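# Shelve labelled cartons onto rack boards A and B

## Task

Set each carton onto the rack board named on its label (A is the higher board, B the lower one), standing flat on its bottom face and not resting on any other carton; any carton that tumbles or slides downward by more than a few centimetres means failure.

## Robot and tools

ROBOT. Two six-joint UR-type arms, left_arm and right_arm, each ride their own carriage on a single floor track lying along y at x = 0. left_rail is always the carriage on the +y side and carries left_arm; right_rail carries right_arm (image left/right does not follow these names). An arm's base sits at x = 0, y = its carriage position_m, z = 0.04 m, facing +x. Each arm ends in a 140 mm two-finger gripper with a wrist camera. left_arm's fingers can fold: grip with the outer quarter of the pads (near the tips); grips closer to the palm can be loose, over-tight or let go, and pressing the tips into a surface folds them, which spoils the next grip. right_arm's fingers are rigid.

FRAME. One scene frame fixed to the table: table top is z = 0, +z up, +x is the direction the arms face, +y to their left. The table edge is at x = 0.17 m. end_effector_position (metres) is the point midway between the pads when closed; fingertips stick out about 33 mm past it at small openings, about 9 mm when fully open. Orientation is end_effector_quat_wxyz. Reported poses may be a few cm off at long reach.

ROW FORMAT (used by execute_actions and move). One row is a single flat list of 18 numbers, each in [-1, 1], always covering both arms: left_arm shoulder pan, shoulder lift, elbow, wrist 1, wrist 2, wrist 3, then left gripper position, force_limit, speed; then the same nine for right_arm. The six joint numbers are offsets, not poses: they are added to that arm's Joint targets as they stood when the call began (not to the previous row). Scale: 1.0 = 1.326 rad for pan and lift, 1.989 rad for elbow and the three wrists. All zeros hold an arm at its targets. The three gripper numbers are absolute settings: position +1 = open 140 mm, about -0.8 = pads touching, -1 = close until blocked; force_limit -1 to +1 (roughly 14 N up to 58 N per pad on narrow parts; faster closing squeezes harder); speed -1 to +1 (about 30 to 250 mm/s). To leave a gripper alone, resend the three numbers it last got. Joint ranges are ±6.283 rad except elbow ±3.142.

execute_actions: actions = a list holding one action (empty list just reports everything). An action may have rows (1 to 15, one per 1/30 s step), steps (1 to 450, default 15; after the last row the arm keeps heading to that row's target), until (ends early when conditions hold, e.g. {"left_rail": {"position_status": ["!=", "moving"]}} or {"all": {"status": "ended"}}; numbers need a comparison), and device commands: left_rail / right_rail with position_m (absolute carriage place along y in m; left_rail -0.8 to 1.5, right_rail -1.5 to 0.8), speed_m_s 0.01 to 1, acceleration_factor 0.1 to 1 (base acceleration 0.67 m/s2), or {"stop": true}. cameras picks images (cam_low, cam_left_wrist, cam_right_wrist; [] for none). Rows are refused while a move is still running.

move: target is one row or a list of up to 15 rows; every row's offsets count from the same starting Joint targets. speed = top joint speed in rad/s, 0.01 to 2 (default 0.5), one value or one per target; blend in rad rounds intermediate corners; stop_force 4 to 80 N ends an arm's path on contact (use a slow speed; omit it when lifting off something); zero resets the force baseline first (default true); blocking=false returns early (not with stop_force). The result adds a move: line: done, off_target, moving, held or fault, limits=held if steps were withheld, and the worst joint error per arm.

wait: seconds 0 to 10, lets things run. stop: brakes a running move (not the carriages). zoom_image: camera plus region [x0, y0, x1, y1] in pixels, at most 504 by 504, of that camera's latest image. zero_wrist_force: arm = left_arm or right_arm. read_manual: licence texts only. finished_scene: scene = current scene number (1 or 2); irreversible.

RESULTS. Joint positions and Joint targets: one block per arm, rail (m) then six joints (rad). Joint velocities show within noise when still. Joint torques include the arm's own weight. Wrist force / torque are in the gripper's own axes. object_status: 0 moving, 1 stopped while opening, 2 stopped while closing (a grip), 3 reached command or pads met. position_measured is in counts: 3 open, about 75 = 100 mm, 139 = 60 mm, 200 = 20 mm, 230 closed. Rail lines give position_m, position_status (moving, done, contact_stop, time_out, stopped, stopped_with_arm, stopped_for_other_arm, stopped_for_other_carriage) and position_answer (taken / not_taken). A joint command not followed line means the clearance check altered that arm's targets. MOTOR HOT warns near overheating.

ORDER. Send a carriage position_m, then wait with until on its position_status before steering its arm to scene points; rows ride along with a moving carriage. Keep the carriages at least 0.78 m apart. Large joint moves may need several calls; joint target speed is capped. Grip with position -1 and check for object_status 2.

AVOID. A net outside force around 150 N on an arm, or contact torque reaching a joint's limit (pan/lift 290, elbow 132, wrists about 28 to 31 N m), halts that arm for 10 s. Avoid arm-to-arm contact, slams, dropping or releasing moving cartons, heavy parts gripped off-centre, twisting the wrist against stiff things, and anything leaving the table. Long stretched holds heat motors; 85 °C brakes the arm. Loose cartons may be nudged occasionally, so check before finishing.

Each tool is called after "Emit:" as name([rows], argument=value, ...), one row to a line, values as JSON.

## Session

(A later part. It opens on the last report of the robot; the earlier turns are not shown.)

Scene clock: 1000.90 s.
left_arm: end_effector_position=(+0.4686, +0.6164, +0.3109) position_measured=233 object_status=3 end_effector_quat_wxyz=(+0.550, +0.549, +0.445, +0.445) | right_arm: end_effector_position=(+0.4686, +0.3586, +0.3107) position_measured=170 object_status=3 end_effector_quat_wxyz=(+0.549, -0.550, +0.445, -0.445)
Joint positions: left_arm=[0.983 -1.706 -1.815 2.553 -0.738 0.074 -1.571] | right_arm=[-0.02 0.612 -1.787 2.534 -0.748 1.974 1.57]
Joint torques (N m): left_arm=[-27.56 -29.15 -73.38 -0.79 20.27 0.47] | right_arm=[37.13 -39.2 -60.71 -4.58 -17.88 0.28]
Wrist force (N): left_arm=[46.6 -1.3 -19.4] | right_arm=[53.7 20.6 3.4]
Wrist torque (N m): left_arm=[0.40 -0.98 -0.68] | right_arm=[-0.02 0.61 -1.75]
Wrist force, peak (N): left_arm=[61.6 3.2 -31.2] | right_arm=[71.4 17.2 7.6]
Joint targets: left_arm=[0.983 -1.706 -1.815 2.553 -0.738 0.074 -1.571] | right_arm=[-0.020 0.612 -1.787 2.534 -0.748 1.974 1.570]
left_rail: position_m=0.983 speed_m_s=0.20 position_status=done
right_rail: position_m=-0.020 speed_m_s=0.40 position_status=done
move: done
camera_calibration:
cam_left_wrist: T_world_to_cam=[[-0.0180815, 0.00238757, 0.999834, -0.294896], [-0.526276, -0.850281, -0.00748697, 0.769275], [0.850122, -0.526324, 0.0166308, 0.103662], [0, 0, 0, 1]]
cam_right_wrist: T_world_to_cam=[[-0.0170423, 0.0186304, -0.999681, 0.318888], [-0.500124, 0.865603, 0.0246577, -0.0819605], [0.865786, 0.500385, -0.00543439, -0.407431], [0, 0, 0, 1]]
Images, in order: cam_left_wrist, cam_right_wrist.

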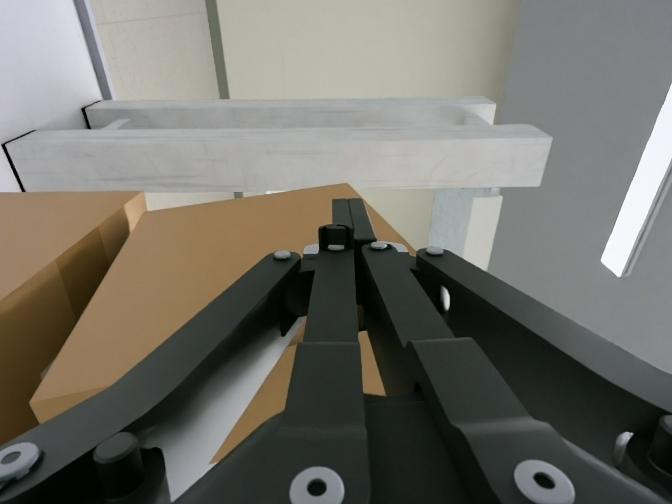

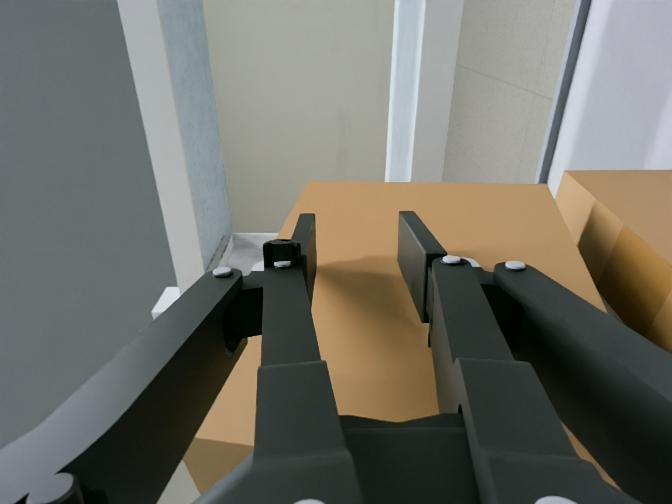

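Emit:
move(target=[0,0.0748,0.0226,-0.0725,0,0,-1,0.5,0,0,0.0731,0.0219,-0.0706,0,0,-0.325,0.5,0], speed=0.02, cameras=["cam_left_wrist","cam_right_wrist"])

Scene clock: 1034.80 s.
left_arm: end_effector_position=(+0.4686, +0.6164, +0.2661) position_measured=233 object_status=3 end_effector_quat_wxyz=(+0.550, +0.549, +0.445, +0.445) | right_arm: end_effector_position=(+0.4687, +0.3586, +0.2659) position_measured=170 object_status=3 end_effector_quat_wxyz=(+0.549, -0.549, +0.445, -0.445)
Joint positions: left_arm=[0.983 -1.706 -1.716 2.598 -0.882 0.074 -1.571] | right_arm=[-0.02 0.612 -1.69 2.578 -0.888 1.974 1.57]
Joint torques (N m): left_arm=[-24.46 11.27 -29.1 -6.06 12.74 0.66] | right_arm=[26.7 -2.11 -27.43 -7.7 -15.83 0.47]
Wrist force (N): left_arm=[26.4 17.6 -4.0] | right_arm=[40.1 -0.5 -6.2]
Wrist torque (N m): left_arm=[-0.32 1.04 -0.55] | right_arm=[1.05 0.20 -0.03]
Wrist force, peak (N): left_arm=[52.9 10.1 -25.9] | right_arm=[62.1 21.5 1.8]
Joint targets: left_arm=[0.983 -1.706 -1.716 2.598 -0.882 0.074 -1.571] | right_arm=[-0.020 0.612 -1.690 2.578 -0.888 1.974 1.570]
left_rail: position_m=0.983 speed_m_s=0.20 position_status=done
right_rail: position_m=-0.020 speed_m_s=0.40 position_status=done
move: done
camera_calibration:
cam_left_wrist: T_world_to_cam=[[-0.0180702, 0.0024705, 0.999834, -0.250076], [-0.526262, -0.85029, -0.00741023, 0.768897], [0.85013, -0.526308, 0.016665, 0.104381], [0, 0, 0, 1]]
cam_right_wrist: T_world_to_cam=[[-0.0169624, 0.0186863, -0.999681, 0.274058], [-0.50016, 0.865582, 0.0246663, -0.0807978], [0.865767, 0.500419, -0.00533621, -0.407706], [0, 0, 0, 1]]
Images, in order: cam_left_wrist, cam_right_wrist.

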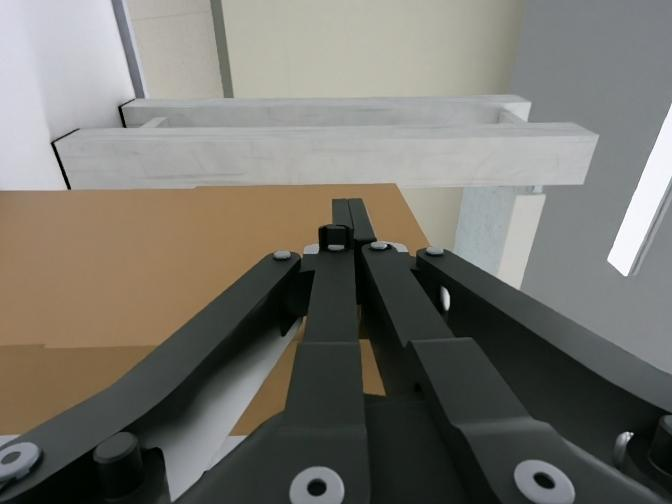

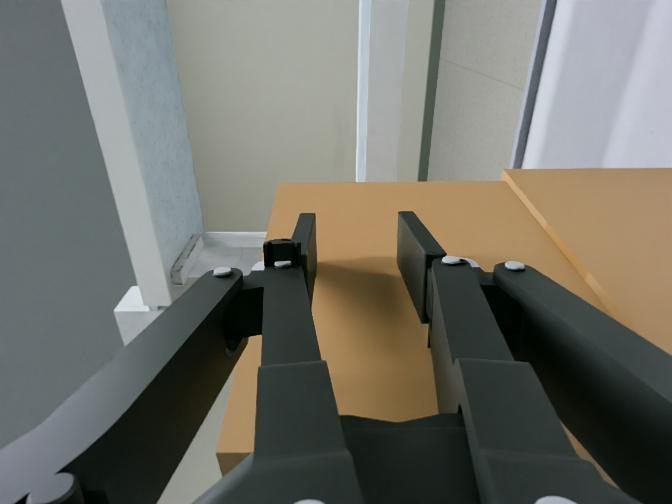

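Emit:
move([
  [-0.0097,-0.0403,0.0192,0.0077,-0.0065,0,-1,0.5,0,-0.0550,-0.0389,0.0196,0.0064,-0.0366,0,-0.325,0.5,0],
  [0.0563,-0.0434,0.0033,0.0256,0.0376,0,-1,0.5,0,-0.0863,-0.0432,0.0041,0.0247,-0.0575,0,-0.325,0.5,0],
], speed=[0.04,0.06], cameras=["cam_left_wrist","cam_right_wrist"])

Emit:
move(target=[0.0058,0.0600,-0.0296,-0.0104,0.0039,0,-1,0.5,0,0.0710,0.0491,-0.0251,-0.0076,0.0473,0,-0.325,0.5,0], speed=0.04, stop_force=18, cameras=["cam_left_wrist","cam_right_wrist"])

Scene clock: 1061.03 s.
Wrist force, peak (N): left_arm=[26.5 18.8 -3.8] | right_arm=[40.6 -2.2 -6.4]
left_rail: position_m=0.983 speed_m_s=0.20 position_status=done
right_rail: position_m=-0.020 speed_m_s=0.40 position_status=done
move: done
camera_calibration:
cam_left_wrist: T_world_to_cam=[[-0.0180982, 0.00252111, 0.999833, -0.26265], [-0.526375, -0.85022, -0.00738419, 0.800801], [0.85006, -0.526421, 0.0167145, 0.0976], [0, 0, 0, 1]]
cam_right_wrist: T_world_to_cam=[[-0.0171001, 0.018594, -0.999681, 0.28789], [-0.500066, 0.865636, 0.0246547, -0.0492656], [0.865818, 0.500328, -0.00550426, -0.415084], [0, 0, 0, 1]]
Images, in order: cam_left_wrist, cam_right_wrist.

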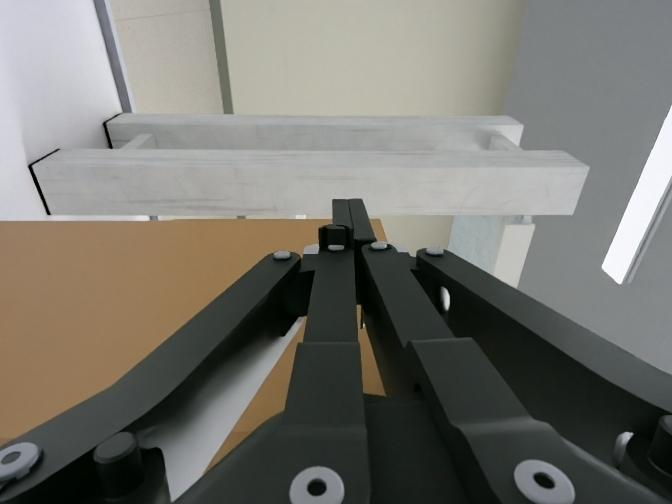

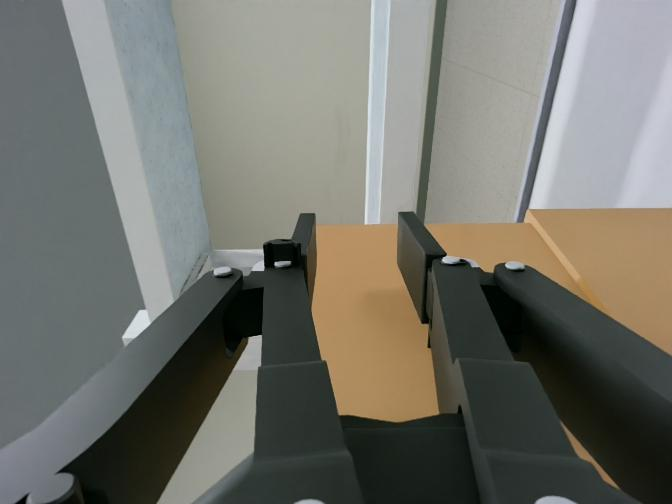

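Scene clock: 1063.73 s.
left_arm: end_effector_position=(+0.4910, +0.6155, +0.2794) position_measured=233 object_status=3 end_effector_quat_wxyz=(+0.550, +0.549, +0.445, +0.445) end_effector_velocity=(+0.000, -0.001, +0.000) end_effector_angular_velocity=(-0.001, +0.000, -0.001) | right_arm: end_effector_position=(+0.4916, +0.3551, +0.2791) position_measured=170 object_status=3 end_effector_quat_wxyz=(+0.549, -0.550, +0.445, -0.445)
Joint positions: left_arm=[0.983 -1.626 -1.721 2.566 -0.845 0.154 -1.571] | right_arm=[-0.02 0.559 -1.705 2.554 -0.849 1.921 1.57]
Joint velocities: left_arm=[-0.001 -0.001 -0.001 0 0 0 0] | right_arm=[within noise]
Joint torques (N m): left_arm=[-22.18 -34.06 -28.42 0.42 3.7 0.71] | right_arm=[-6.83 -33.52 -27.5 -0.2 -10.19 0.69]
Wrist force (N): left_arm=[15.1 8.1 -6.4] | right_arm=[19.7 7.6 -2.0]
Wrist torque (N m): left_arm=[-0.16 0.55 -0.42] | right_arm=[1.30 -0.63 -0.14]
Wrist force, peak (N): left_arm=[22.0 12.9 -9.4] | right_arm=[26.3 6.4 -2.7]
Joint targets: left_arm=[0.983 -1.626 -1.721 2.566 -0.845 0.154 -1.571] | right_arm=[-0.020 0.559 -1.705 2.554 -0.849 1.921 1.570]
left_rail: position_m=0.983 speed_m_s=0.20 position_status=done
right_rail: position_m=-0.020 speed_m_s=0.40 position_status=done
move: contact (left_arm, right_arm); left_arm: the shoulder lift is farthest, 0.027 rad from its target; right_arm: the shoulder pan is farthest, 0.033 rad from its target
camera_calibration:
cam_left_wrist: T_world_to_cam=[[-0.0181082, 0.00238794, 0.999833, -0.262925], [-0.526218, -0.850317, -0.00749963, 0.779996], [0.850157, -0.526266, 0.0166543, 0.0845604], [0, 0, 0, 1]]
cam_right_wrist: T_world_to_cam=[[-0.0171552, 0.0185584, -0.999681, 0.287806], [-0.499941, 0.865709, 0.0246506, -0.0667192], [0.86589, 0.500204, -0.00557336, -0.425677], [0, 0, 0, 1]]
Images, in order: cam_left_wrist, cam_right_wrist.

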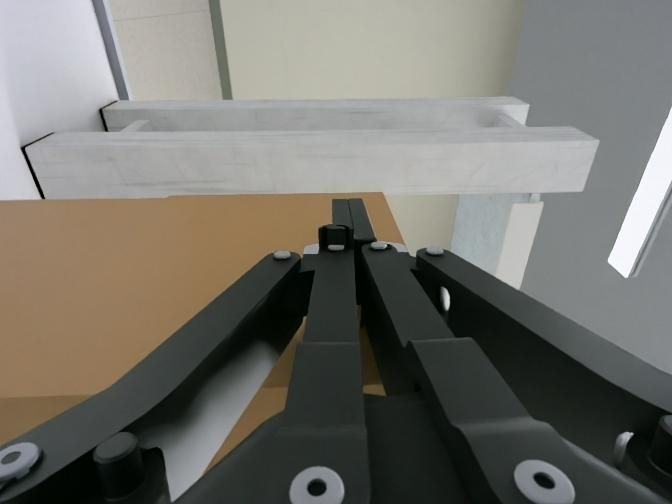

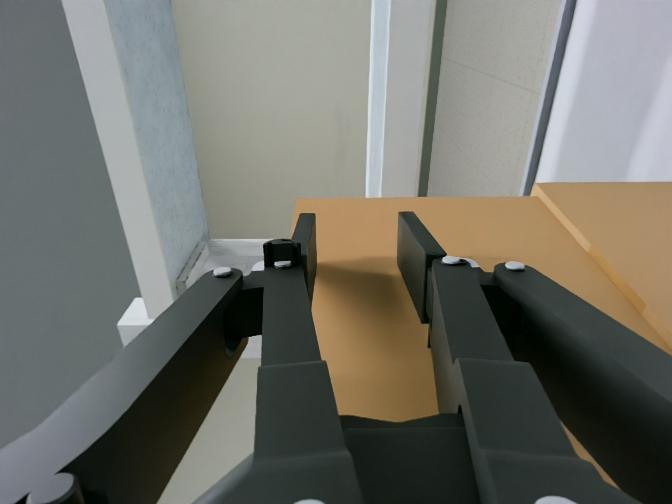

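Emit:
move([
  [0.0004,0.0056,-0.0025,-0.0013,0.0003,0,-1,0.5,0,0.0076,0.0051,-0.0025,-0.0009,0.0051,0,-0.325,0.5,0],
  [0.0004,-0.0518,-0.0210,0.0555,0.0003,0,-1,0.5,0,0.0076,-0.0516,-0.0206,0.0551,0.0051,0,-0.325,0.5,0],
], speed=[0.02,0.05], cameras=["cam_left_wrist","cam_right_wrist"])

Scene clock: 1087.77 s.
left_arm: end_effector_position=(+0.4910, +0.6119, +0.3160) position_measured=233 object_status=3 end_effector_quat_wxyz=(+0.550, +0.549, +0.445, +0.445) | right_arm: end_effector_position=(+0.4913, +0.3584, +0.3157) position_measured=170 object_status=3 end_effector_quat_wxyz=(+0.549, -0.550, +0.445, -0.445)
Joint positions: left_arm=[0.983 -1.626 -1.79 2.524 -0.734 0.154 -1.571] | right_arm=[-0.02 0.569 -1.773 2.513 -0.739 1.931 1.57]
Joint torques (N m): left_arm=[-43.58 -35.25 -85.78 -2.32 12.92 0.75] | right_arm=[44.42 -32.99 -59.52 -3.49 -19.05 0.65]
Wrist force (N): left_arm=[59.0 -9.8 -14.7] | right_arm=[64.8 15.4 -4.8]
Wrist torque (N m): left_arm=[0.14 1.28 -0.24] | right_arm=[0.90 0.51 0.06]
Wrist force, peak (N): left_arm=[65.0 33.5 -29.6] | right_arm=[72.2 16.3 -7.0]
Joint targets: left_arm=[0.983 -1.626 -1.790 2.524 -0.734 0.154 -1.571] | right_arm=[-0.020 0.569 -1.773 2.513 -0.739 1.931 1.570]
left_rail: position_m=0.983 speed_m_s=0.20 position_status=done
right_rail: position_m=-0.020 speed_m_s=0.40 position_status=done
move: done
camera_calibration:
cam_left_wrist: T_world_to_cam=[[-0.0181041, 0.00246515, 0.999833, -0.299614], [-0.526267, -0.850287, -0.00743275, 0.777216], [0.850126, -0.526314, 0.016691, 0.0821482], [0, 0, 0, 1]]
cam_right_wrist: T_world_to_cam=[[-0.0173172, 0.018454, -0.99968, 0.324499], [-0.499852, 0.86576, 0.0246407, -0.070706], [0.865938, 0.500118, -0.00576824, -0.426752], [0, 0, 0, 1]]
Images, in order: cam_left_wrist, cam_right_wrist.

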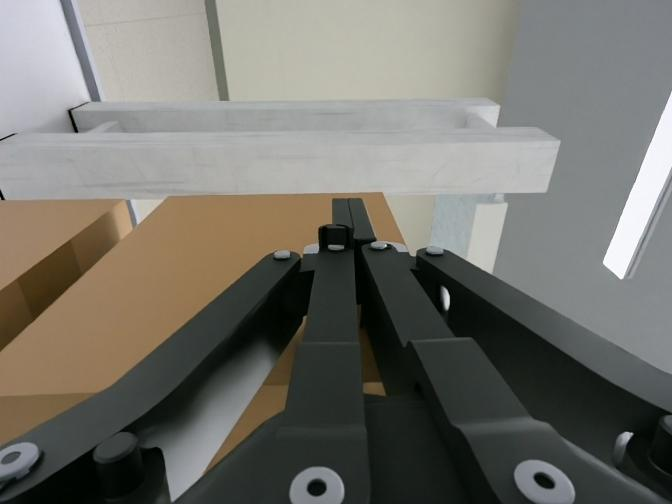

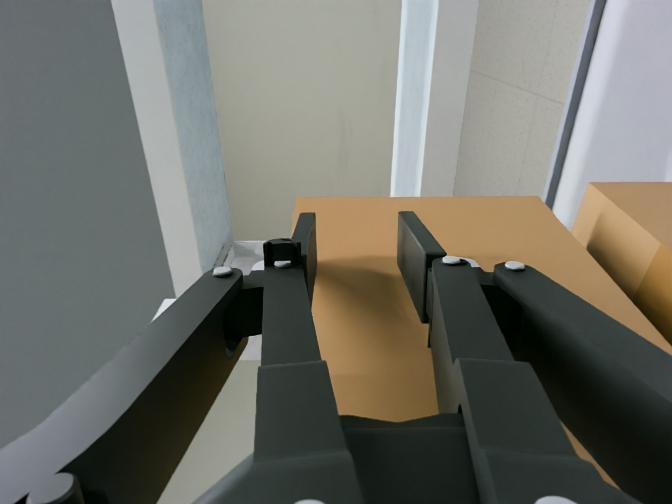

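Emit:
move([
  [0.0003,-0.0749,-0.0341,0.0841,0.0002,0,-1,0.5,0,-0.0016,-0.0750,-0.0338,0.0833,-0.0011,0,-0.325,0.5,0],
  [0.0666,-0.0119,-0.0614,0.0693,0.0444,0,-1,0.5,0,-0.0915,-0.0902,-0.0276,0.0872,-0.0610,0,-0.325,0.5,0],
  [0.1270,0.0479,-0.0912,0.0593,0.0847,0,-1,0.5,0,-0.1820,-0.0944,-0.0259,0.0884,-0.1213,0,-0.325,0.5,0],
  [0.1771,0.1031,-0.1222,0.0535,0.1181,0,-1,0.5,0,-0.2663,-0.0899,-0.0277,0.0872,-0.1775,0,-0.325,0.5,0],
], speed=0.08, blend=0.01, cameras=["cam_left_wrist","cam_right_wrist"])

Scene clock: 1172.67 s.
left_arm: end_effector_position=(+0.5781, +0.5379, +0.3759) position_measured=233 object_status=3 end_effector_quat_wxyz=(+0.550, +0.549, +0.445, +0.445) | right_arm: end_effector_position=(+0.5782, +0.2826, +0.3762) position_measured=170 object_status=3 end_effector_quat_wxyz=(+0.549, -0.549, +0.445, -0.446)
Joint positions: left_arm=[0.983 -1.391 -1.654 2.281 -0.628 0.389 -1.571] | right_arm=[-0.02 0.216 -1.892 2.458 -0.566 1.579 1.57]
Joint torques (N m): left_arm=[-17.54 -9.26 -83.42 -12.97 24.29 0.66] | right_arm=[14.45 -6.23 -54.24 -12.66 -26.17 0.3]
Wrist force (N): left_arm=[47.2 -9.5 -11.4] | right_arm=[52.5 17.2 -3.9]
Wrist torque (N m): left_arm=[0.22 1.27 -0.26] | right_arm=[1.08 0.28 -0.23]
Wrist force, peak (N): left_arm=[68.9 -10.2 -16.3] | right_arm=[74.5 16.9 -7.3]
Joint targets: left_arm=[0.983 -1.391 -1.653 2.281 -0.628 0.389 -1.571] | right_arm=[-0.020 0.216 -1.892 2.458 -0.566 1.578 1.570]
left_rail: position_m=0.983 speed_m_s=0.20 position_status=done
right_rail: position_m=-0.020 speed_m_s=0.40 position_status=done
move: done
camera_calibration:
cam_left_wrist: T_world_to_cam=[[-0.0181895, 0.0024012, 0.999832, -0.357643], [-0.52627, -0.850284, -0.00753215, 0.760623], [0.850123, -0.526318, 0.0167299, -0.0318477], [0, 0, 0, 1]]
cam_right_wrist: T_world_to_cam=[[-0.016502, 0.0187372, -0.999688, 0.387338], [-0.499851, 0.865766, 0.0244782, 0.036878], [0.865954, 0.500099, -0.00492101, -0.46407], [0, 0, 0, 1]]
Images, in order: cam_left_wrist, cam_right_wrist.

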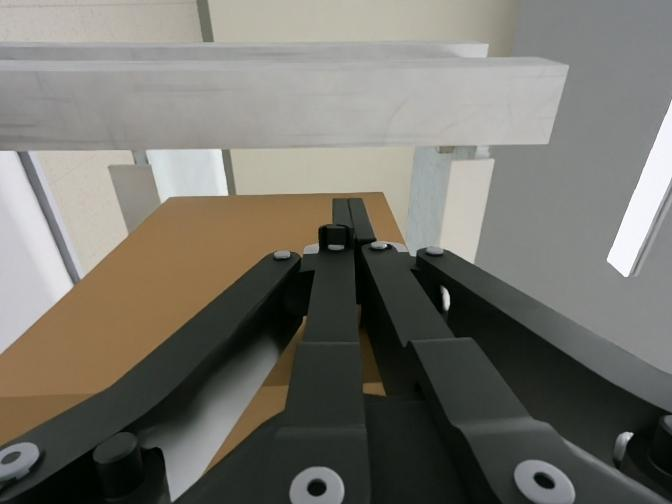

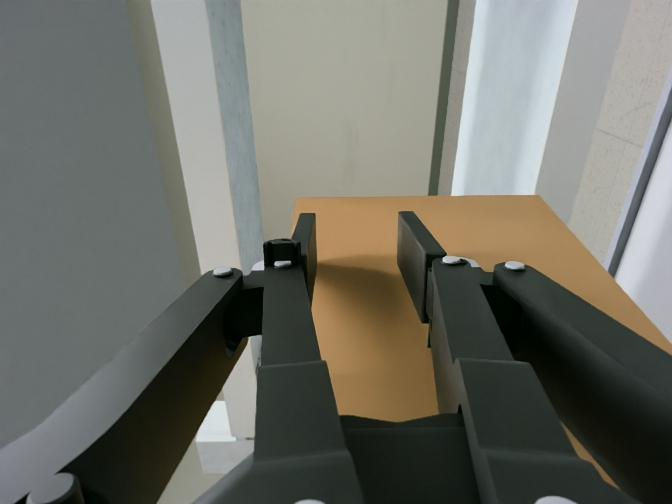

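Emit:
move([
  [0.0503,0.0554,-0.0347,-0.0022,0.0335,0,-1,0.5,0,-0.0777,0.0204,-0.0084,-0.0053,-0.0518,0,-0.325,0.5,0],
  [0.0928,0.1079,-0.0709,-0.0010,0.0619,0,-1,0.5,0,-0.1441,0.0485,-0.0206,-0.0118,-0.0961,0,-0.325,0.5,0],
  [0.1274,0.1449,-0.0984,0.0017,0.0849,0,-1,0.5,0,-0.1785,0.0818,-0.0361,-0.0185,-0.1190,0,-0.325,0.5,0],
], speed=0.08, blend=0.01, cameras=["cam_left_wrist","cam_right_wrist"])

Scene clock: 1186.73 s.
left_arm: end_effector_position=(+0.6780, +0.4729, +0.3761) position_measured=233 object_status=3 end_effector_quat_wxyz=(+0.550, +0.549, +0.445, +0.445) | right_arm: end_effector_position=(+0.6782, +0.2176, +0.3763) position_measured=170 object_status=3 end_effector_quat_wxyz=(+0.549, -0.549, +0.445, -0.446)
Joint positions: left_arm=[0.983 -1.222 -1.462 2.085 -0.624 0.558 -1.571] | right_arm=[-0.02 -0.02 -1.784 2.386 -0.603 1.342 1.57]
Joint torques (N m): left_arm=[-20.41 -29.52 -82.61 -3.22 25.61 0.12] | right_arm=[20.32 -17.18 -49.54 -10.92 -26.38 0.32]
Wrist force (N): left_arm=[48.5 -8.0 -12.0] | right_arm=[53.6 17.2 -4.8]
Wrist torque (N m): left_arm=[0.11 1.30 -0.26] | right_arm=[1.12 0.24 -0.35]
Wrist force, peak (N): left_arm=[53.9 -9.2 -12.0] | right_arm=[58.8 18.2 -6.4]
Joint targets: left_arm=[0.983 -1.222 -1.461 2.085 -0.624 0.558 -1.571] | right_arm=[-0.020 -0.021 -1.784 2.386 -0.603 1.342 1.570]
left_rail: position_m=0.983 speed_m_s=0.20 position_status=done
right_rail: position_m=-0.020 speed_m_s=0.40 position_status=done
move: done
camera_calibration:
cam_left_wrist: T_world_to_cam=[[-0.018311, 0.00256103, 0.999829, -0.355796], [-0.526217, -0.850318, -0.00745912, 0.757871], [0.850153, -0.526263, 0.0169178, -0.15117], [0, 0, 0, 1]]
cam_right_wrist: T_world_to_cam=[[-0.0163684, 0.0185981, -0.999693, 0.390244], [-0.499861, 0.865765, 0.024291, 0.14321], [0.865951, 0.500105, -0.00487476, -0.518209], [0, 0, 0, 1]]
Images, in order: cam_left_wrist, cam_right_wrist.

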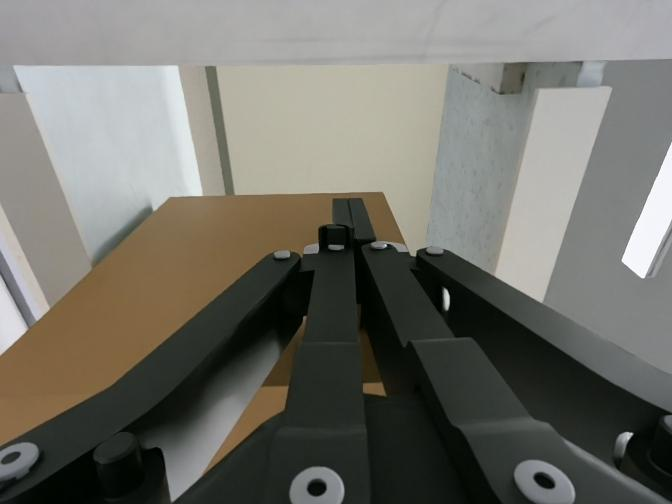

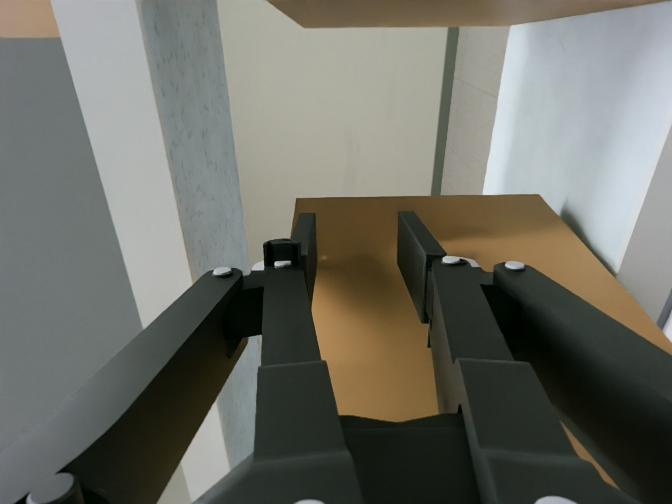

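Emit:
move([
  [0.0453,0.0266,-0.0206,0.0030,0.0302,0,-1,0.5,0,0.0014,0.0506,-0.0258,-0.0079,0.0010,0,-0.325,0.5,0],
  [0.0875,0.0540,-0.0428,0.0069,0.0584,0,-1,0.5,0,0.0027,0.0982,-0.0528,-0.0127,0.0018,0,-0.325,0.5,0],
  [0.1269,0.0822,-0.0665,0.0118,0.0846,0,-1,0.5,0,0.0037,0.1434,-0.0808,-0.0148,0.0025,0,-0.325,0.5,0],
  [0.1615,0.1093,-0.0901,0.0173,0.1077,0,-1,0.5,0,0.0045,0.1841,-0.1081,-0.0146,0.0030,0,-0.325,0.5,0],
], speed=0.06, blend=0.01, cameras=["cam_low","cam_left_wrist","cam_right_wrist"])

Scene clock: 1217.07 s.
left_arm: end_effector_position=(+0.8161, +0.4729, +0.3761) position_measured=233 object_status=3 end_effector_quat_wxyz=(+0.550, +0.549, +0.445, +0.445) | right_arm: end_effector_position=(+0.8161, +0.2176, +0.3763) position_measured=170 object_status=3 end_effector_quat_wxyz=(+0.549, -0.549, +0.445, -0.446)
Joint positions: left_arm=[0.983 -1.008 -1.317 1.906 -0.59 0.772 -1.571] | right_arm=[-0.02 -0.015 -1.54 2.171 -0.632 1.348 1.57]
Joint torques (N m): left_arm=[-21.81 -47.25 -80.31 -3.56 24.67 0.74] | right_arm=[51.6 -42.35 -48.46 -1.73 -7.43 0.33]
Wrist force (N): left_arm=[45.9 -7.8 -10.6] | right_arm=[51.2 17.0 -4.9]
Wrist torque (N m): left_arm=[0.17 1.46 -0.23] | right_arm=[1.19 0.08 -0.41]
Wrist force, peak (N): left_arm=[50.7 -8.9 -11.8] | right_arm=[56.2 18.2 -5.1]
Joint targets: left_arm=[0.983 -1.008 -1.316 1.906 -0.590 0.772 -1.571] | right_arm=[-0.020 -0.015 -1.540 2.171 -0.632 1.348 1.570]
left_rail: position_m=0.983 speed_m_s=0.20 position_status=done
right_rail: position_m=-0.020 speed_m_s=0.40 position_status=done
move: done
camera_calibration:
cam_left_wrist: T_world_to_cam=[[-0.0183428, 0.00239758, 0.999829, -0.353206], [-0.526263, -0.850288, -0.00761578, 0.830621], [0.850124, -0.526312, 0.0168584, -0.268394], [0, 0, 0, 1]]
cam_right_wrist: T_world_to_cam=[[-0.0164235, 0.0186035, -0.999692, 0.39253], [-0.499842, 0.865775, 0.0243231, 0.21217], [0.865961, 0.500087, -0.00492026, -0.637616], [0, 0, 0, 1]]

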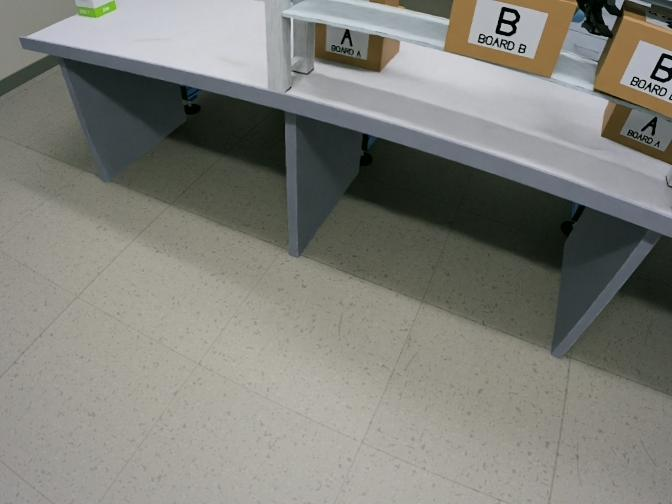

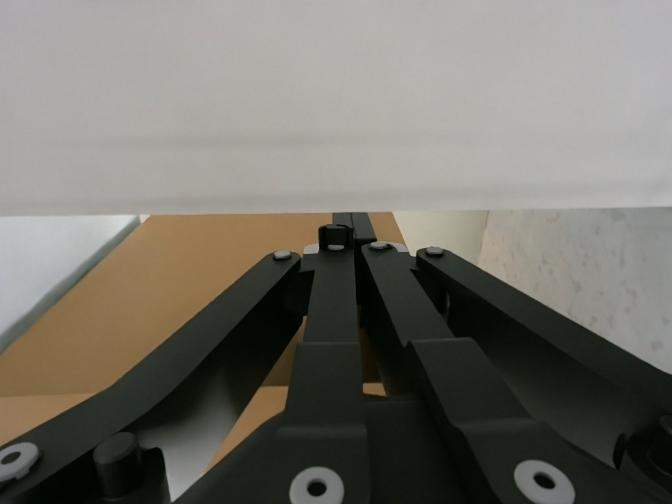

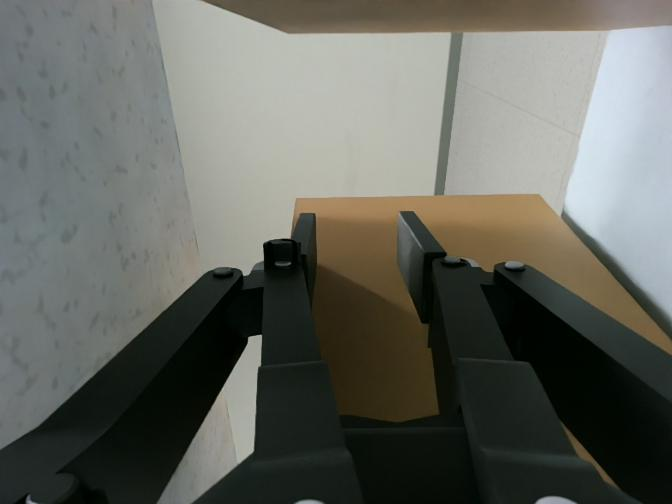

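Emit:
move(target=[0,0.0212,0.0112,-0.0253,0,0,-1,0.5,0,0,0.0259,0.0128,-0.0301,0,0,-0.325,0.5,0], speed=0.025, stop_force=9, cameras=["cam_left_wrist","cam_right_wrist"])

Emit:
move(target=[0,0.0130,0.0068,-0.0155,0,0,-1,0.5,0,0,0.0159,0.0078,-0.0185,0,0,-0.325,0.5,0], speed=0.02, stop_force=10, cameras=["cam_left_wrist","cam_right_wrist"])

Scene clock: 1229.93 s.
Wrist force, peak (N): left_arm=[47.2 -7.6 -10.7] | right_arm=[55.3 13.6 -6.3]
left_rail: position_m=0.983 speed_m_s=0.20 position_status=done
right_rail: position_m=-0.020 speed_m_s=0.40 position_status=done
move: contact (left_arm, right_arm); left_arm: the wrist 1 is farthest, 0.032 rad from its target; right_arm: the wrist 1 is farthest, 0.035 rad from its target
camera_calibration:
cam_left_wrist: T_world_to_cam=[[-0.0184163, 0.00251422, 0.999827, -0.343299], [-0.526261, -0.85029, -0.00755526, 0.830502], [0.850124, -0.526309, 0.0169823, -0.26851], [0, 0, 0, 1]]
cam_right_wrist: T_world_to_cam=[[-0.016197, 0.0186006, -0.999696, 0.380466], [-0.499817, 0.865793, 0.0242072, 0.212668], [0.86598, 0.500057, -0.00472636, -0.638052], [0, 0, 0, 1]]
Images, in order: cam_left_wrist, cam_right_wrist.

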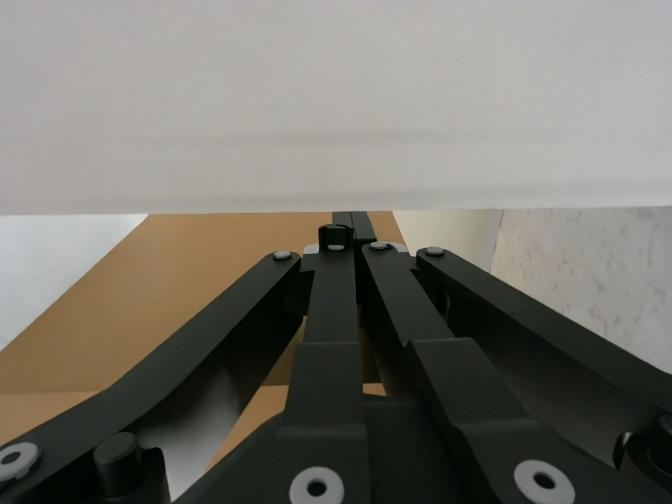

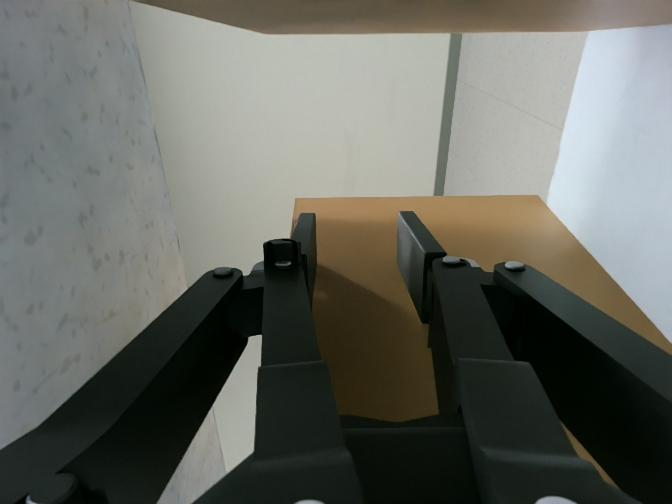

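Scene clock: 1231.40 s.
left_arm: end_effector_position=(+0.8163, +0.4727, +0.3658) position_measured=233 object_status=3 end_effector_quat_wxyz=(+0.550, +0.549, +0.445, +0.445) | right_arm: end_effector_position=(+0.8166, +0.2176, +0.3637) position_measured=170 object_status=3 end_effector_quat_wxyz=(+0.549, -0.549, +0.445, -0.446)
Joint positions: left_arm=[0.983 -1.008 -1.306 1.914 -0.609 0.772 -1.571] | right_arm=[-0.02 -0.015 -1.524 2.182 -0.659 1.348 1.57]
Joint torques (N m): left_arm=[-27.51 -79.51 -70.1 -1.94 23.16 0.52] | right_arm=[43.54 -50.46 -38.18 1.87 -8.79 0.09]
Wrist force (N): left_arm=[46.8 4.7 -12.6] | right_arm=[53.1 3.0 -10.6]
Wrist torque (N m): left_arm=[-0.11 1.60 -0.39] | right_arm=[1.64 0.13 0.00]
Wrist force, peak (N): left_arm=[48.9 12.9 -16.6] | right_arm=[53.2 -1.9 -13.0]
Joint targets: left_arm=[0.983 -1.008 -1.306 1.914 -0.609 0.772 -1.571] | right_arm=[-0.020 -0.015 -1.524 2.182 -0.659 1.348 1.570]
left_rail: position_m=0.983 speed_m_s=0.20 position_status=done
right_rail: position_m=-0.020 speed_m_s=0.40 position_status=done
move: contact (left_arm, right_arm); left_arm: the wrist 1 is farthest, 0.030 rad from its target; right_arm: the wrist 1 is farthest, 0.034 rad from its target
camera_calibration:
cam_left_wrist: T_world_to_cam=[[-0.0186654, 0.00290913, 0.999822, -0.342902], [-0.526259, -0.850292, -0.00735053, 0.830386], [0.850119, -0.526303, 0.017402, -0.268733], [0, 0, 0, 1]]
cam_right_wrist: T_world_to_cam=[[-0.0158093, 0.018595, -0.999702, 0.379487], [-0.499826, 0.865793, 0.0240085, 0.212804], [0.865982, 0.500056, -0.0043933, -0.638245], [0, 0, 0, 1]]
Images, in order: cam_left_wrist, cam_right_wrist.

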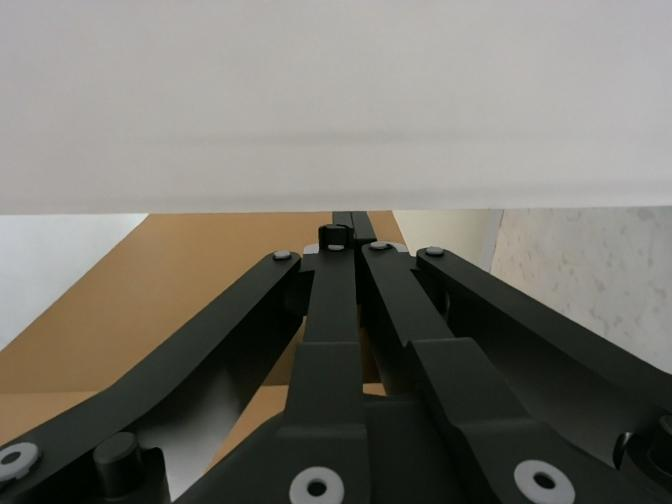

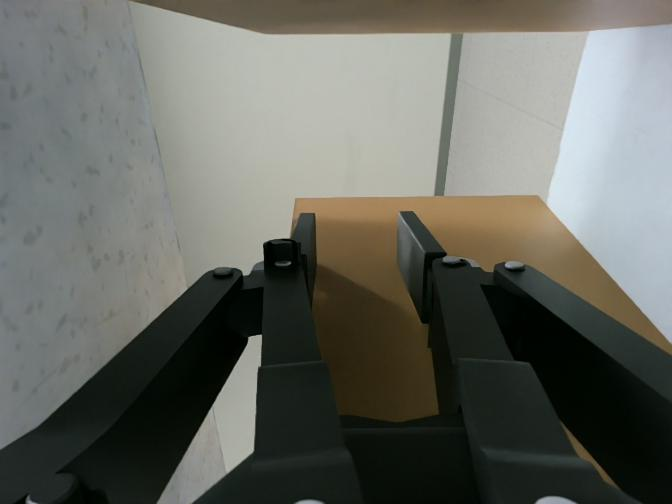

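Emit:
move([
  [0.0126,-0.0140,0.0133,-0.0035,0.0084,0,-1,0.5,0,-0.0235,-0.0079,0.0039,0.0019,-0.0162,0,-0.325,0.5,0],
  [-0.0929,-0.0906,0.0775,-0.0166,-0.0619,0,-1,0.5,0,-0.0320,-0.1289,0.0798,0.0067,-0.0218,0,-0.325,0.5,0],
  [-0.2162,-0.1599,0.1298,-0.0228,-0.1441,0,-1,0.5,0,-0.0455,-0.2679,0.1463,0.0328,-0.0308,0,-0.325,0.5,0],
], speed=[0.03,0.12,0.2], cameras=["cam_left_wrist","cam_right_wrist"])

Emit:
move([
  [-0.1536,-0.2940,-0.0639,0.2600,-0.1024,0,-1,0.5,0,0.3497,-0.1288,-0.1742,0.2601,0.2331,0,-0.325,0.5,0],
  [-0.1536,-0.2940,-0.0639,0.2600,-0.1024,0,-1,0.5,0,0.3497,-0.1288,-0.1742,0.6111,0.2331,0,-0.325,0.5,0],
], speed=0.3, blend=0.03)

Scene clock: 1268.93 s.
Wrist force, peak (N): left_arm=[47.1 5.7 -12.6] | right_arm=[53.4 2.6 -10.7]
left_rail: position_m=0.983 speed_m_s=0.20 position_status=done
right_rail: position_m=-0.020 speed_m_s=0.40 position_status=done
move: done
camera_calibration:
cam_left_wrist: T_world_to_cam=[[-0.0181919, 0.00228685, 0.999832, -0.345391], [-0.526317, -0.850254, -0.00763159, 0.750775], [0.850094, -0.526367, 0.0166714, -0.102514], [0, 0, 0, 1]]
cam_right_wrist: T_world_to_cam=[[-0.0168292, 0.0185784, -0.999686, 0.378641], [-0.500604, 0.86533, 0.0245089, 0.13418], [0.865513, 0.500859, -0.00526238, -0.471589], [0, 0, 0, 1]]
Images, in order: cam_left_wrist, cam_right_wrist.

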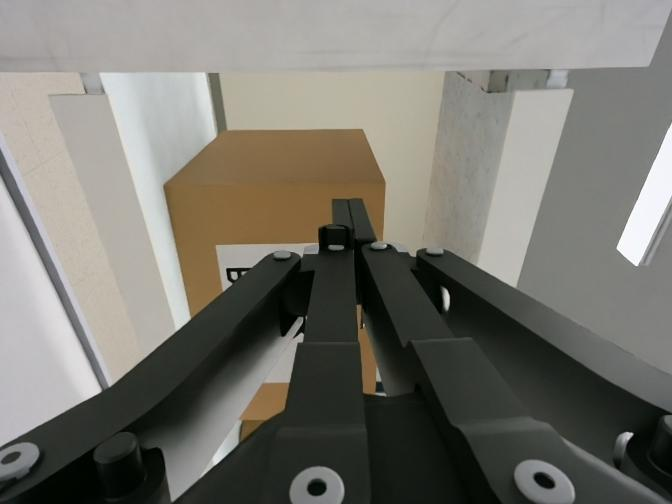

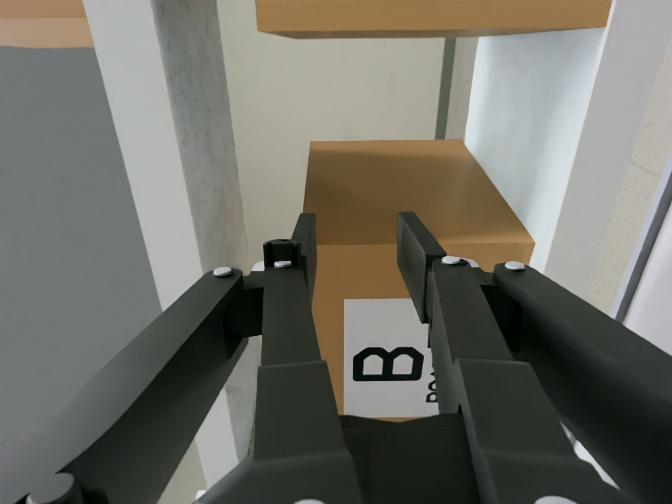

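Scene clock: 1273.53 s.
left_arm: end_effector_position=(+0.5332, +0.5622, +0.6007) position_measured=233 object_status=3 end_effector_quat_wxyz=(+0.550, +0.549, +0.445, +0.445) | right_arm: end_effector_position=(+0.3893, +0.2620, +0.4134) position_measured=170 object_status=3 end_effector_quat_wxyz=(-0.304, +0.729, -0.534, +0.302)
Joint positions: left_arm=[0.983 -1.498 -1.908 2.045 -0.138 0.282 -1.571] | right_arm=[-0.02 0.389 -2.05 2.127 0.621 1.75 1.57]
Joint torques (N m): left_arm=[-14.57 -38.67 -57.18 1.43 -2.34 0.77] | right_arm=[9.22 -6.01 -38.51 4.27 3.4 0.13]
Wrist force (N): left_arm=[-0.1 0.0 0.0] | right_arm=[-0.7 9.1 0.7]
Wrist torque (N m): left_arm=[0.09 0.12 -0.32] | right_arm=[1.66 0.06 -0.19]
Wrist force, peak (N): left_arm=[1.0 -2.1 0.1] | right_arm=[0.0 11.6 -0.1]
Joint targets: left_arm=[0.983 -1.498 -1.908 2.045 -0.138 0.282 -1.571] | right_arm=[-0.020 0.389 -2.050 2.127 0.621 1.750 1.570]
left_rail: position_m=0.983 speed_m_s=0.20 position_status=done
right_rail: position_m=-0.020 speed_m_s=0.40 position_status=done
move: done
camera_calibration:
cam_left_wrist: T_world_to_cam=[[-0.0181291, 0.00209236, 0.999833, -0.583141], [-0.526319, -0.850251, -0.00776398, 0.759461], [0.850094, -0.526373, 0.0165156, 0.0155532], [0, 0, 0, 1]]
cam_right_wrist: T_world_to_cam=[[-0.609459, -0.223964, -0.760526, 0.617374], [-0.456727, 0.883283, 0.10589, -0.0956303], [0.648044, 0.411888, -0.640615, 0.0807437], [0, 0, 0, 1]]

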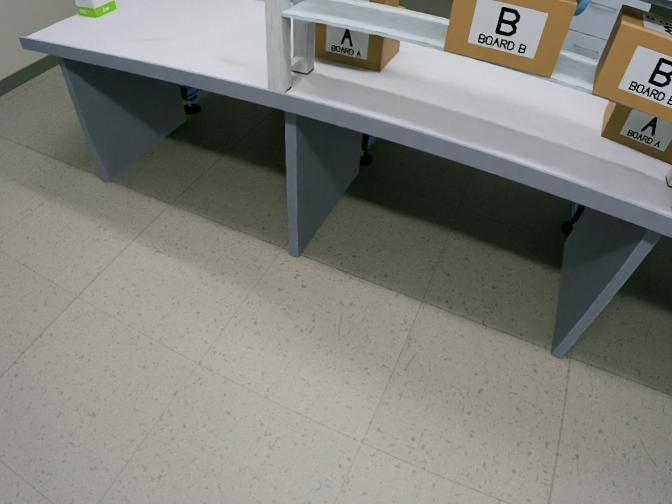

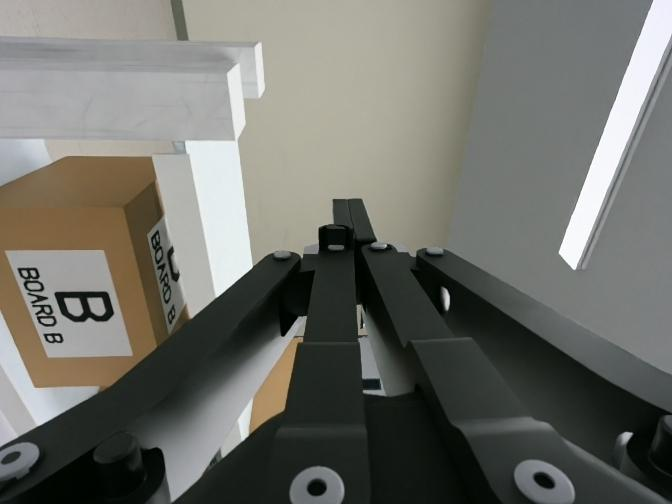

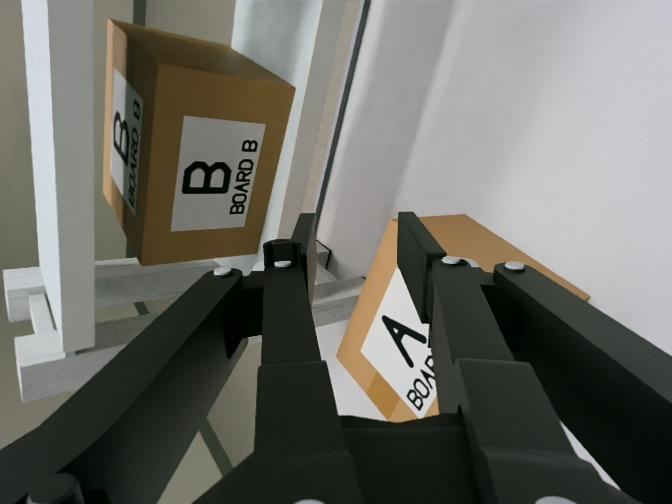

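Emit:
move(target=[-0.1322,-0.1118,0.1778,-0.1028,-0.0881,0,-1,0.5,0,0.0177,-0.0314,0.1446,-0.4746,0.0123,0,-0.325,0.5,0], speed=0.5, cameras=[])

Emit:
move([
  [0,0.1941,0.1094,-0.2388,0,0,-1,0.5,0,0,0.1942,0.1123,-0.2418,0,0,-0.325,0.5,0],
  [0,0.3660,0.1435,-0.3874,0,0,-1,0.5,0,0,0.3732,0.1480,-0.3968,0,0,-0.325,0.5,0],
  [0,0.5961,0.1598,-0.5572,0,0,-1,0.5,0,0,0.6176,0.1652,-0.5769,0,0,-0.325,0.5,0],
], speed=0.2, blend=0.03, stop_force=25, cameras=["cam_left_wrist","cam_right_wrist"])

Scene clock: 1313.73 s.
Wrist force, peak (N): left_arm=[0.5 -0.9 -0.5] | right_arm=[-0.3 12.1 -2.4]
left_rail: position_m=0.983 speed_m_s=0.20 position_status=done
right_rail: position_m=-0.020 speed_m_s=0.40 position_status=done
move: done

Scene clock: 1320.50 s.
left_arm: end_effector_position=(+0.4805, +0.6434, +0.1178) position_measured=233 object_status=3 end_effector_quat_wxyz=(+0.549, +0.550, +0.445, +0.445) | right_arm: end_effector_position=(+0.4809, +0.3051, +0.1179) position_measured=170 object_status=3 end_effector_quat_wxyz=(+0.549, -0.549, +0.445, -0.445)
Joint positions: left_arm=[0.983 -1.674 -1.266 2.717 -1.45 0.107 -1.571] | right_arm=[-0.02 0.412 -1.273 2.743 -1.47 1.774 1.57]
Joint torques (N m): left_arm=[-11.8 -16.74 5.27 -2.84 1.82 1.15] | right_arm=[-9.52 -23.47 -0.04 -7.58 2.06 -0.47]
Wrist force (N): left_arm=[0.0 0.2 0.0] | right_arm=[-0.9 9.2 1.4]
Wrist torque (N m): left_arm=[0.09 0.11 -0.30] | right_arm=[1.49 0.04 -0.40]
Wrist force, peak (N): left_arm=[0.8 1.5 -0.1] | right_arm=[-0.9 10.2 1.4]
Joint targets: left_arm=[0.983 -1.674 -1.266 2.717 -1.450 0.107 -1.571] | right_arm=[-0.020 0.412 -1.273 2.743 -1.470 1.774 1.570]
left_rail: position_m=0.983 speed_m_s=0.20 position_status=done
right_rail: position_m=-0.020 speed_m_s=0.40 position_status=done
move: done
camera_calibration:
cam_left_wrist: T_world_to_cam=[[-0.018218, 0.0011696, 0.999833, -0.100752], [-0.526376, -0.850208, -0.00859654, 0.797124], [0.850057, -0.526445, 0.0161047, 0.111164], [0, 0, 0, 1]]
cam_right_wrist: T_world_to_cam=[[-0.0170712, 0.0186125, -0.999681, 0.127422], [-0.4998, 0.86579, 0.0246546, -0.0249527], [0.865973, 0.500061, -0.0054776, -0.392295], [0, 0, 0, 1]]
Images, in order: cam_left_wrist, cam_right_wrist.

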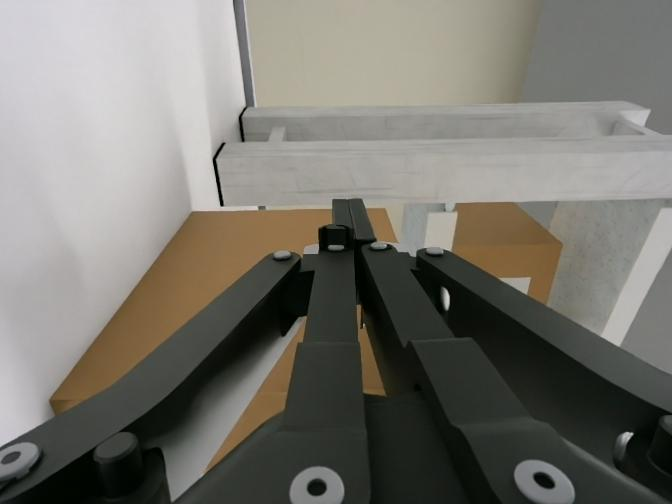

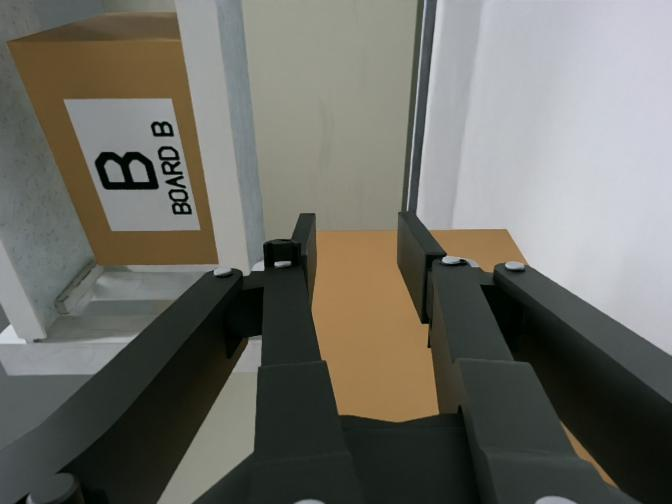

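Emit:
move(target=[0.0089,0.0130,-0.0292,0.0200,0.0055,0,-1,0.5,0,0.1272,0.0205,-0.0469,0.0332,0.0848,0,-0.325,0.5,0], speed=0.05, stop_force=18, cameras=["cam_left_wrist","cam_right_wrist"])

Scene clock: 1341.70 s.
left_arm: end_effector_position=(+0.4807, +0.6124, +0.1178) position_measured=233 object_status=3 end_effector_quat_wxyz=(+0.549, +0.549, +0.445, +0.445) | right_arm: end_effector_position=(+0.4811, +0.3513, +0.1178) position_measured=170 object_status=3 end_effector_quat_wxyz=(+0.549, -0.549, +0.445, -0.445)
Joint positions: left_arm=[0.983 -1.662 -1.249 2.659 -1.41 0.117 -1.571] | right_arm=[-0.02 0.568 -1.248 2.657 -1.409 1.93 1.57]
Joint torques (N m): left_arm=[4.07 -20.41 -18.42 -0.57 7.94 1.02] | right_arm=[-9.74 -49.99 -4.26 -6.66 -8.17 -0.39]
Wrist force (N): left_arm=[17.0 10.1 -9.4] | right_arm=[11.0 6.2 -1.6]
Wrist torque (N m): left_arm=[-0.14 0.68 -0.41] | right_arm=[1.59 0.33 -0.07]
Wrist force, peak (N): left_arm=[17.1 10.1 -9.5] | right_arm=[18.0 7.5 -3.4]
Joint targets: left_arm=[0.983 -1.662 -1.249 2.659 -1.410 0.117 -1.571] | right_arm=[-0.020 0.568 -1.248 2.657 -1.409 1.930 1.570]
left_rail: position_m=0.983 speed_m_s=0.20 position_status=done
right_rail: position_m=-0.020 speed_m_s=0.40 position_status=done
move: contact (left_arm, right_arm); right_arm: the shoulder pan is farthest, 0.013 rad from its target
camera_calibration:
cam_left_wrist: T_world_to_cam=[[-0.0181195, 0.00213734, 0.999834, -0.101387], [-0.525568, -0.850717, -0.00770604, 0.770726], [0.850559, -0.52562, 0.0165379, 0.0938812], [0, 0, 0, 1]]
cam_right_wrist: T_world_to_cam=[[-0.0170645, 0.0186174, -0.999681, 0.12643], [-0.499643, 0.865881, 0.0246545, -0.0649196], [0.866064, 0.499904, -0.00547374, -0.415568], [0, 0, 0, 1]]
Images, in order: cam_left_wrist, cam_right_wrist.

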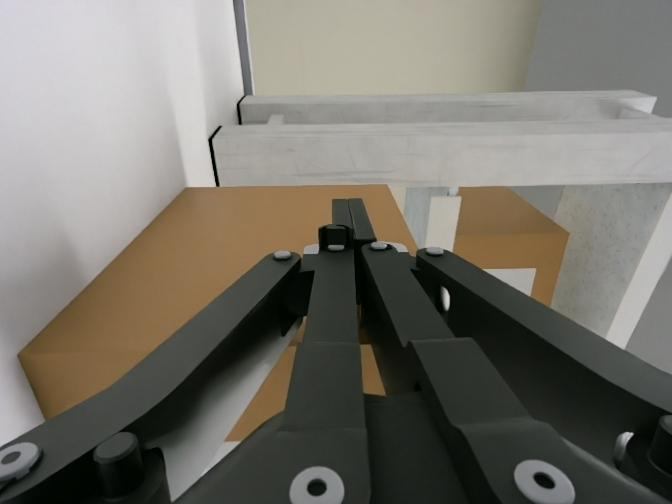

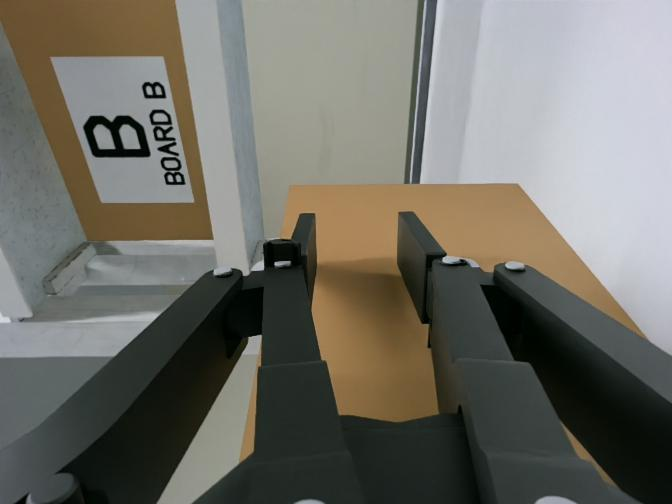

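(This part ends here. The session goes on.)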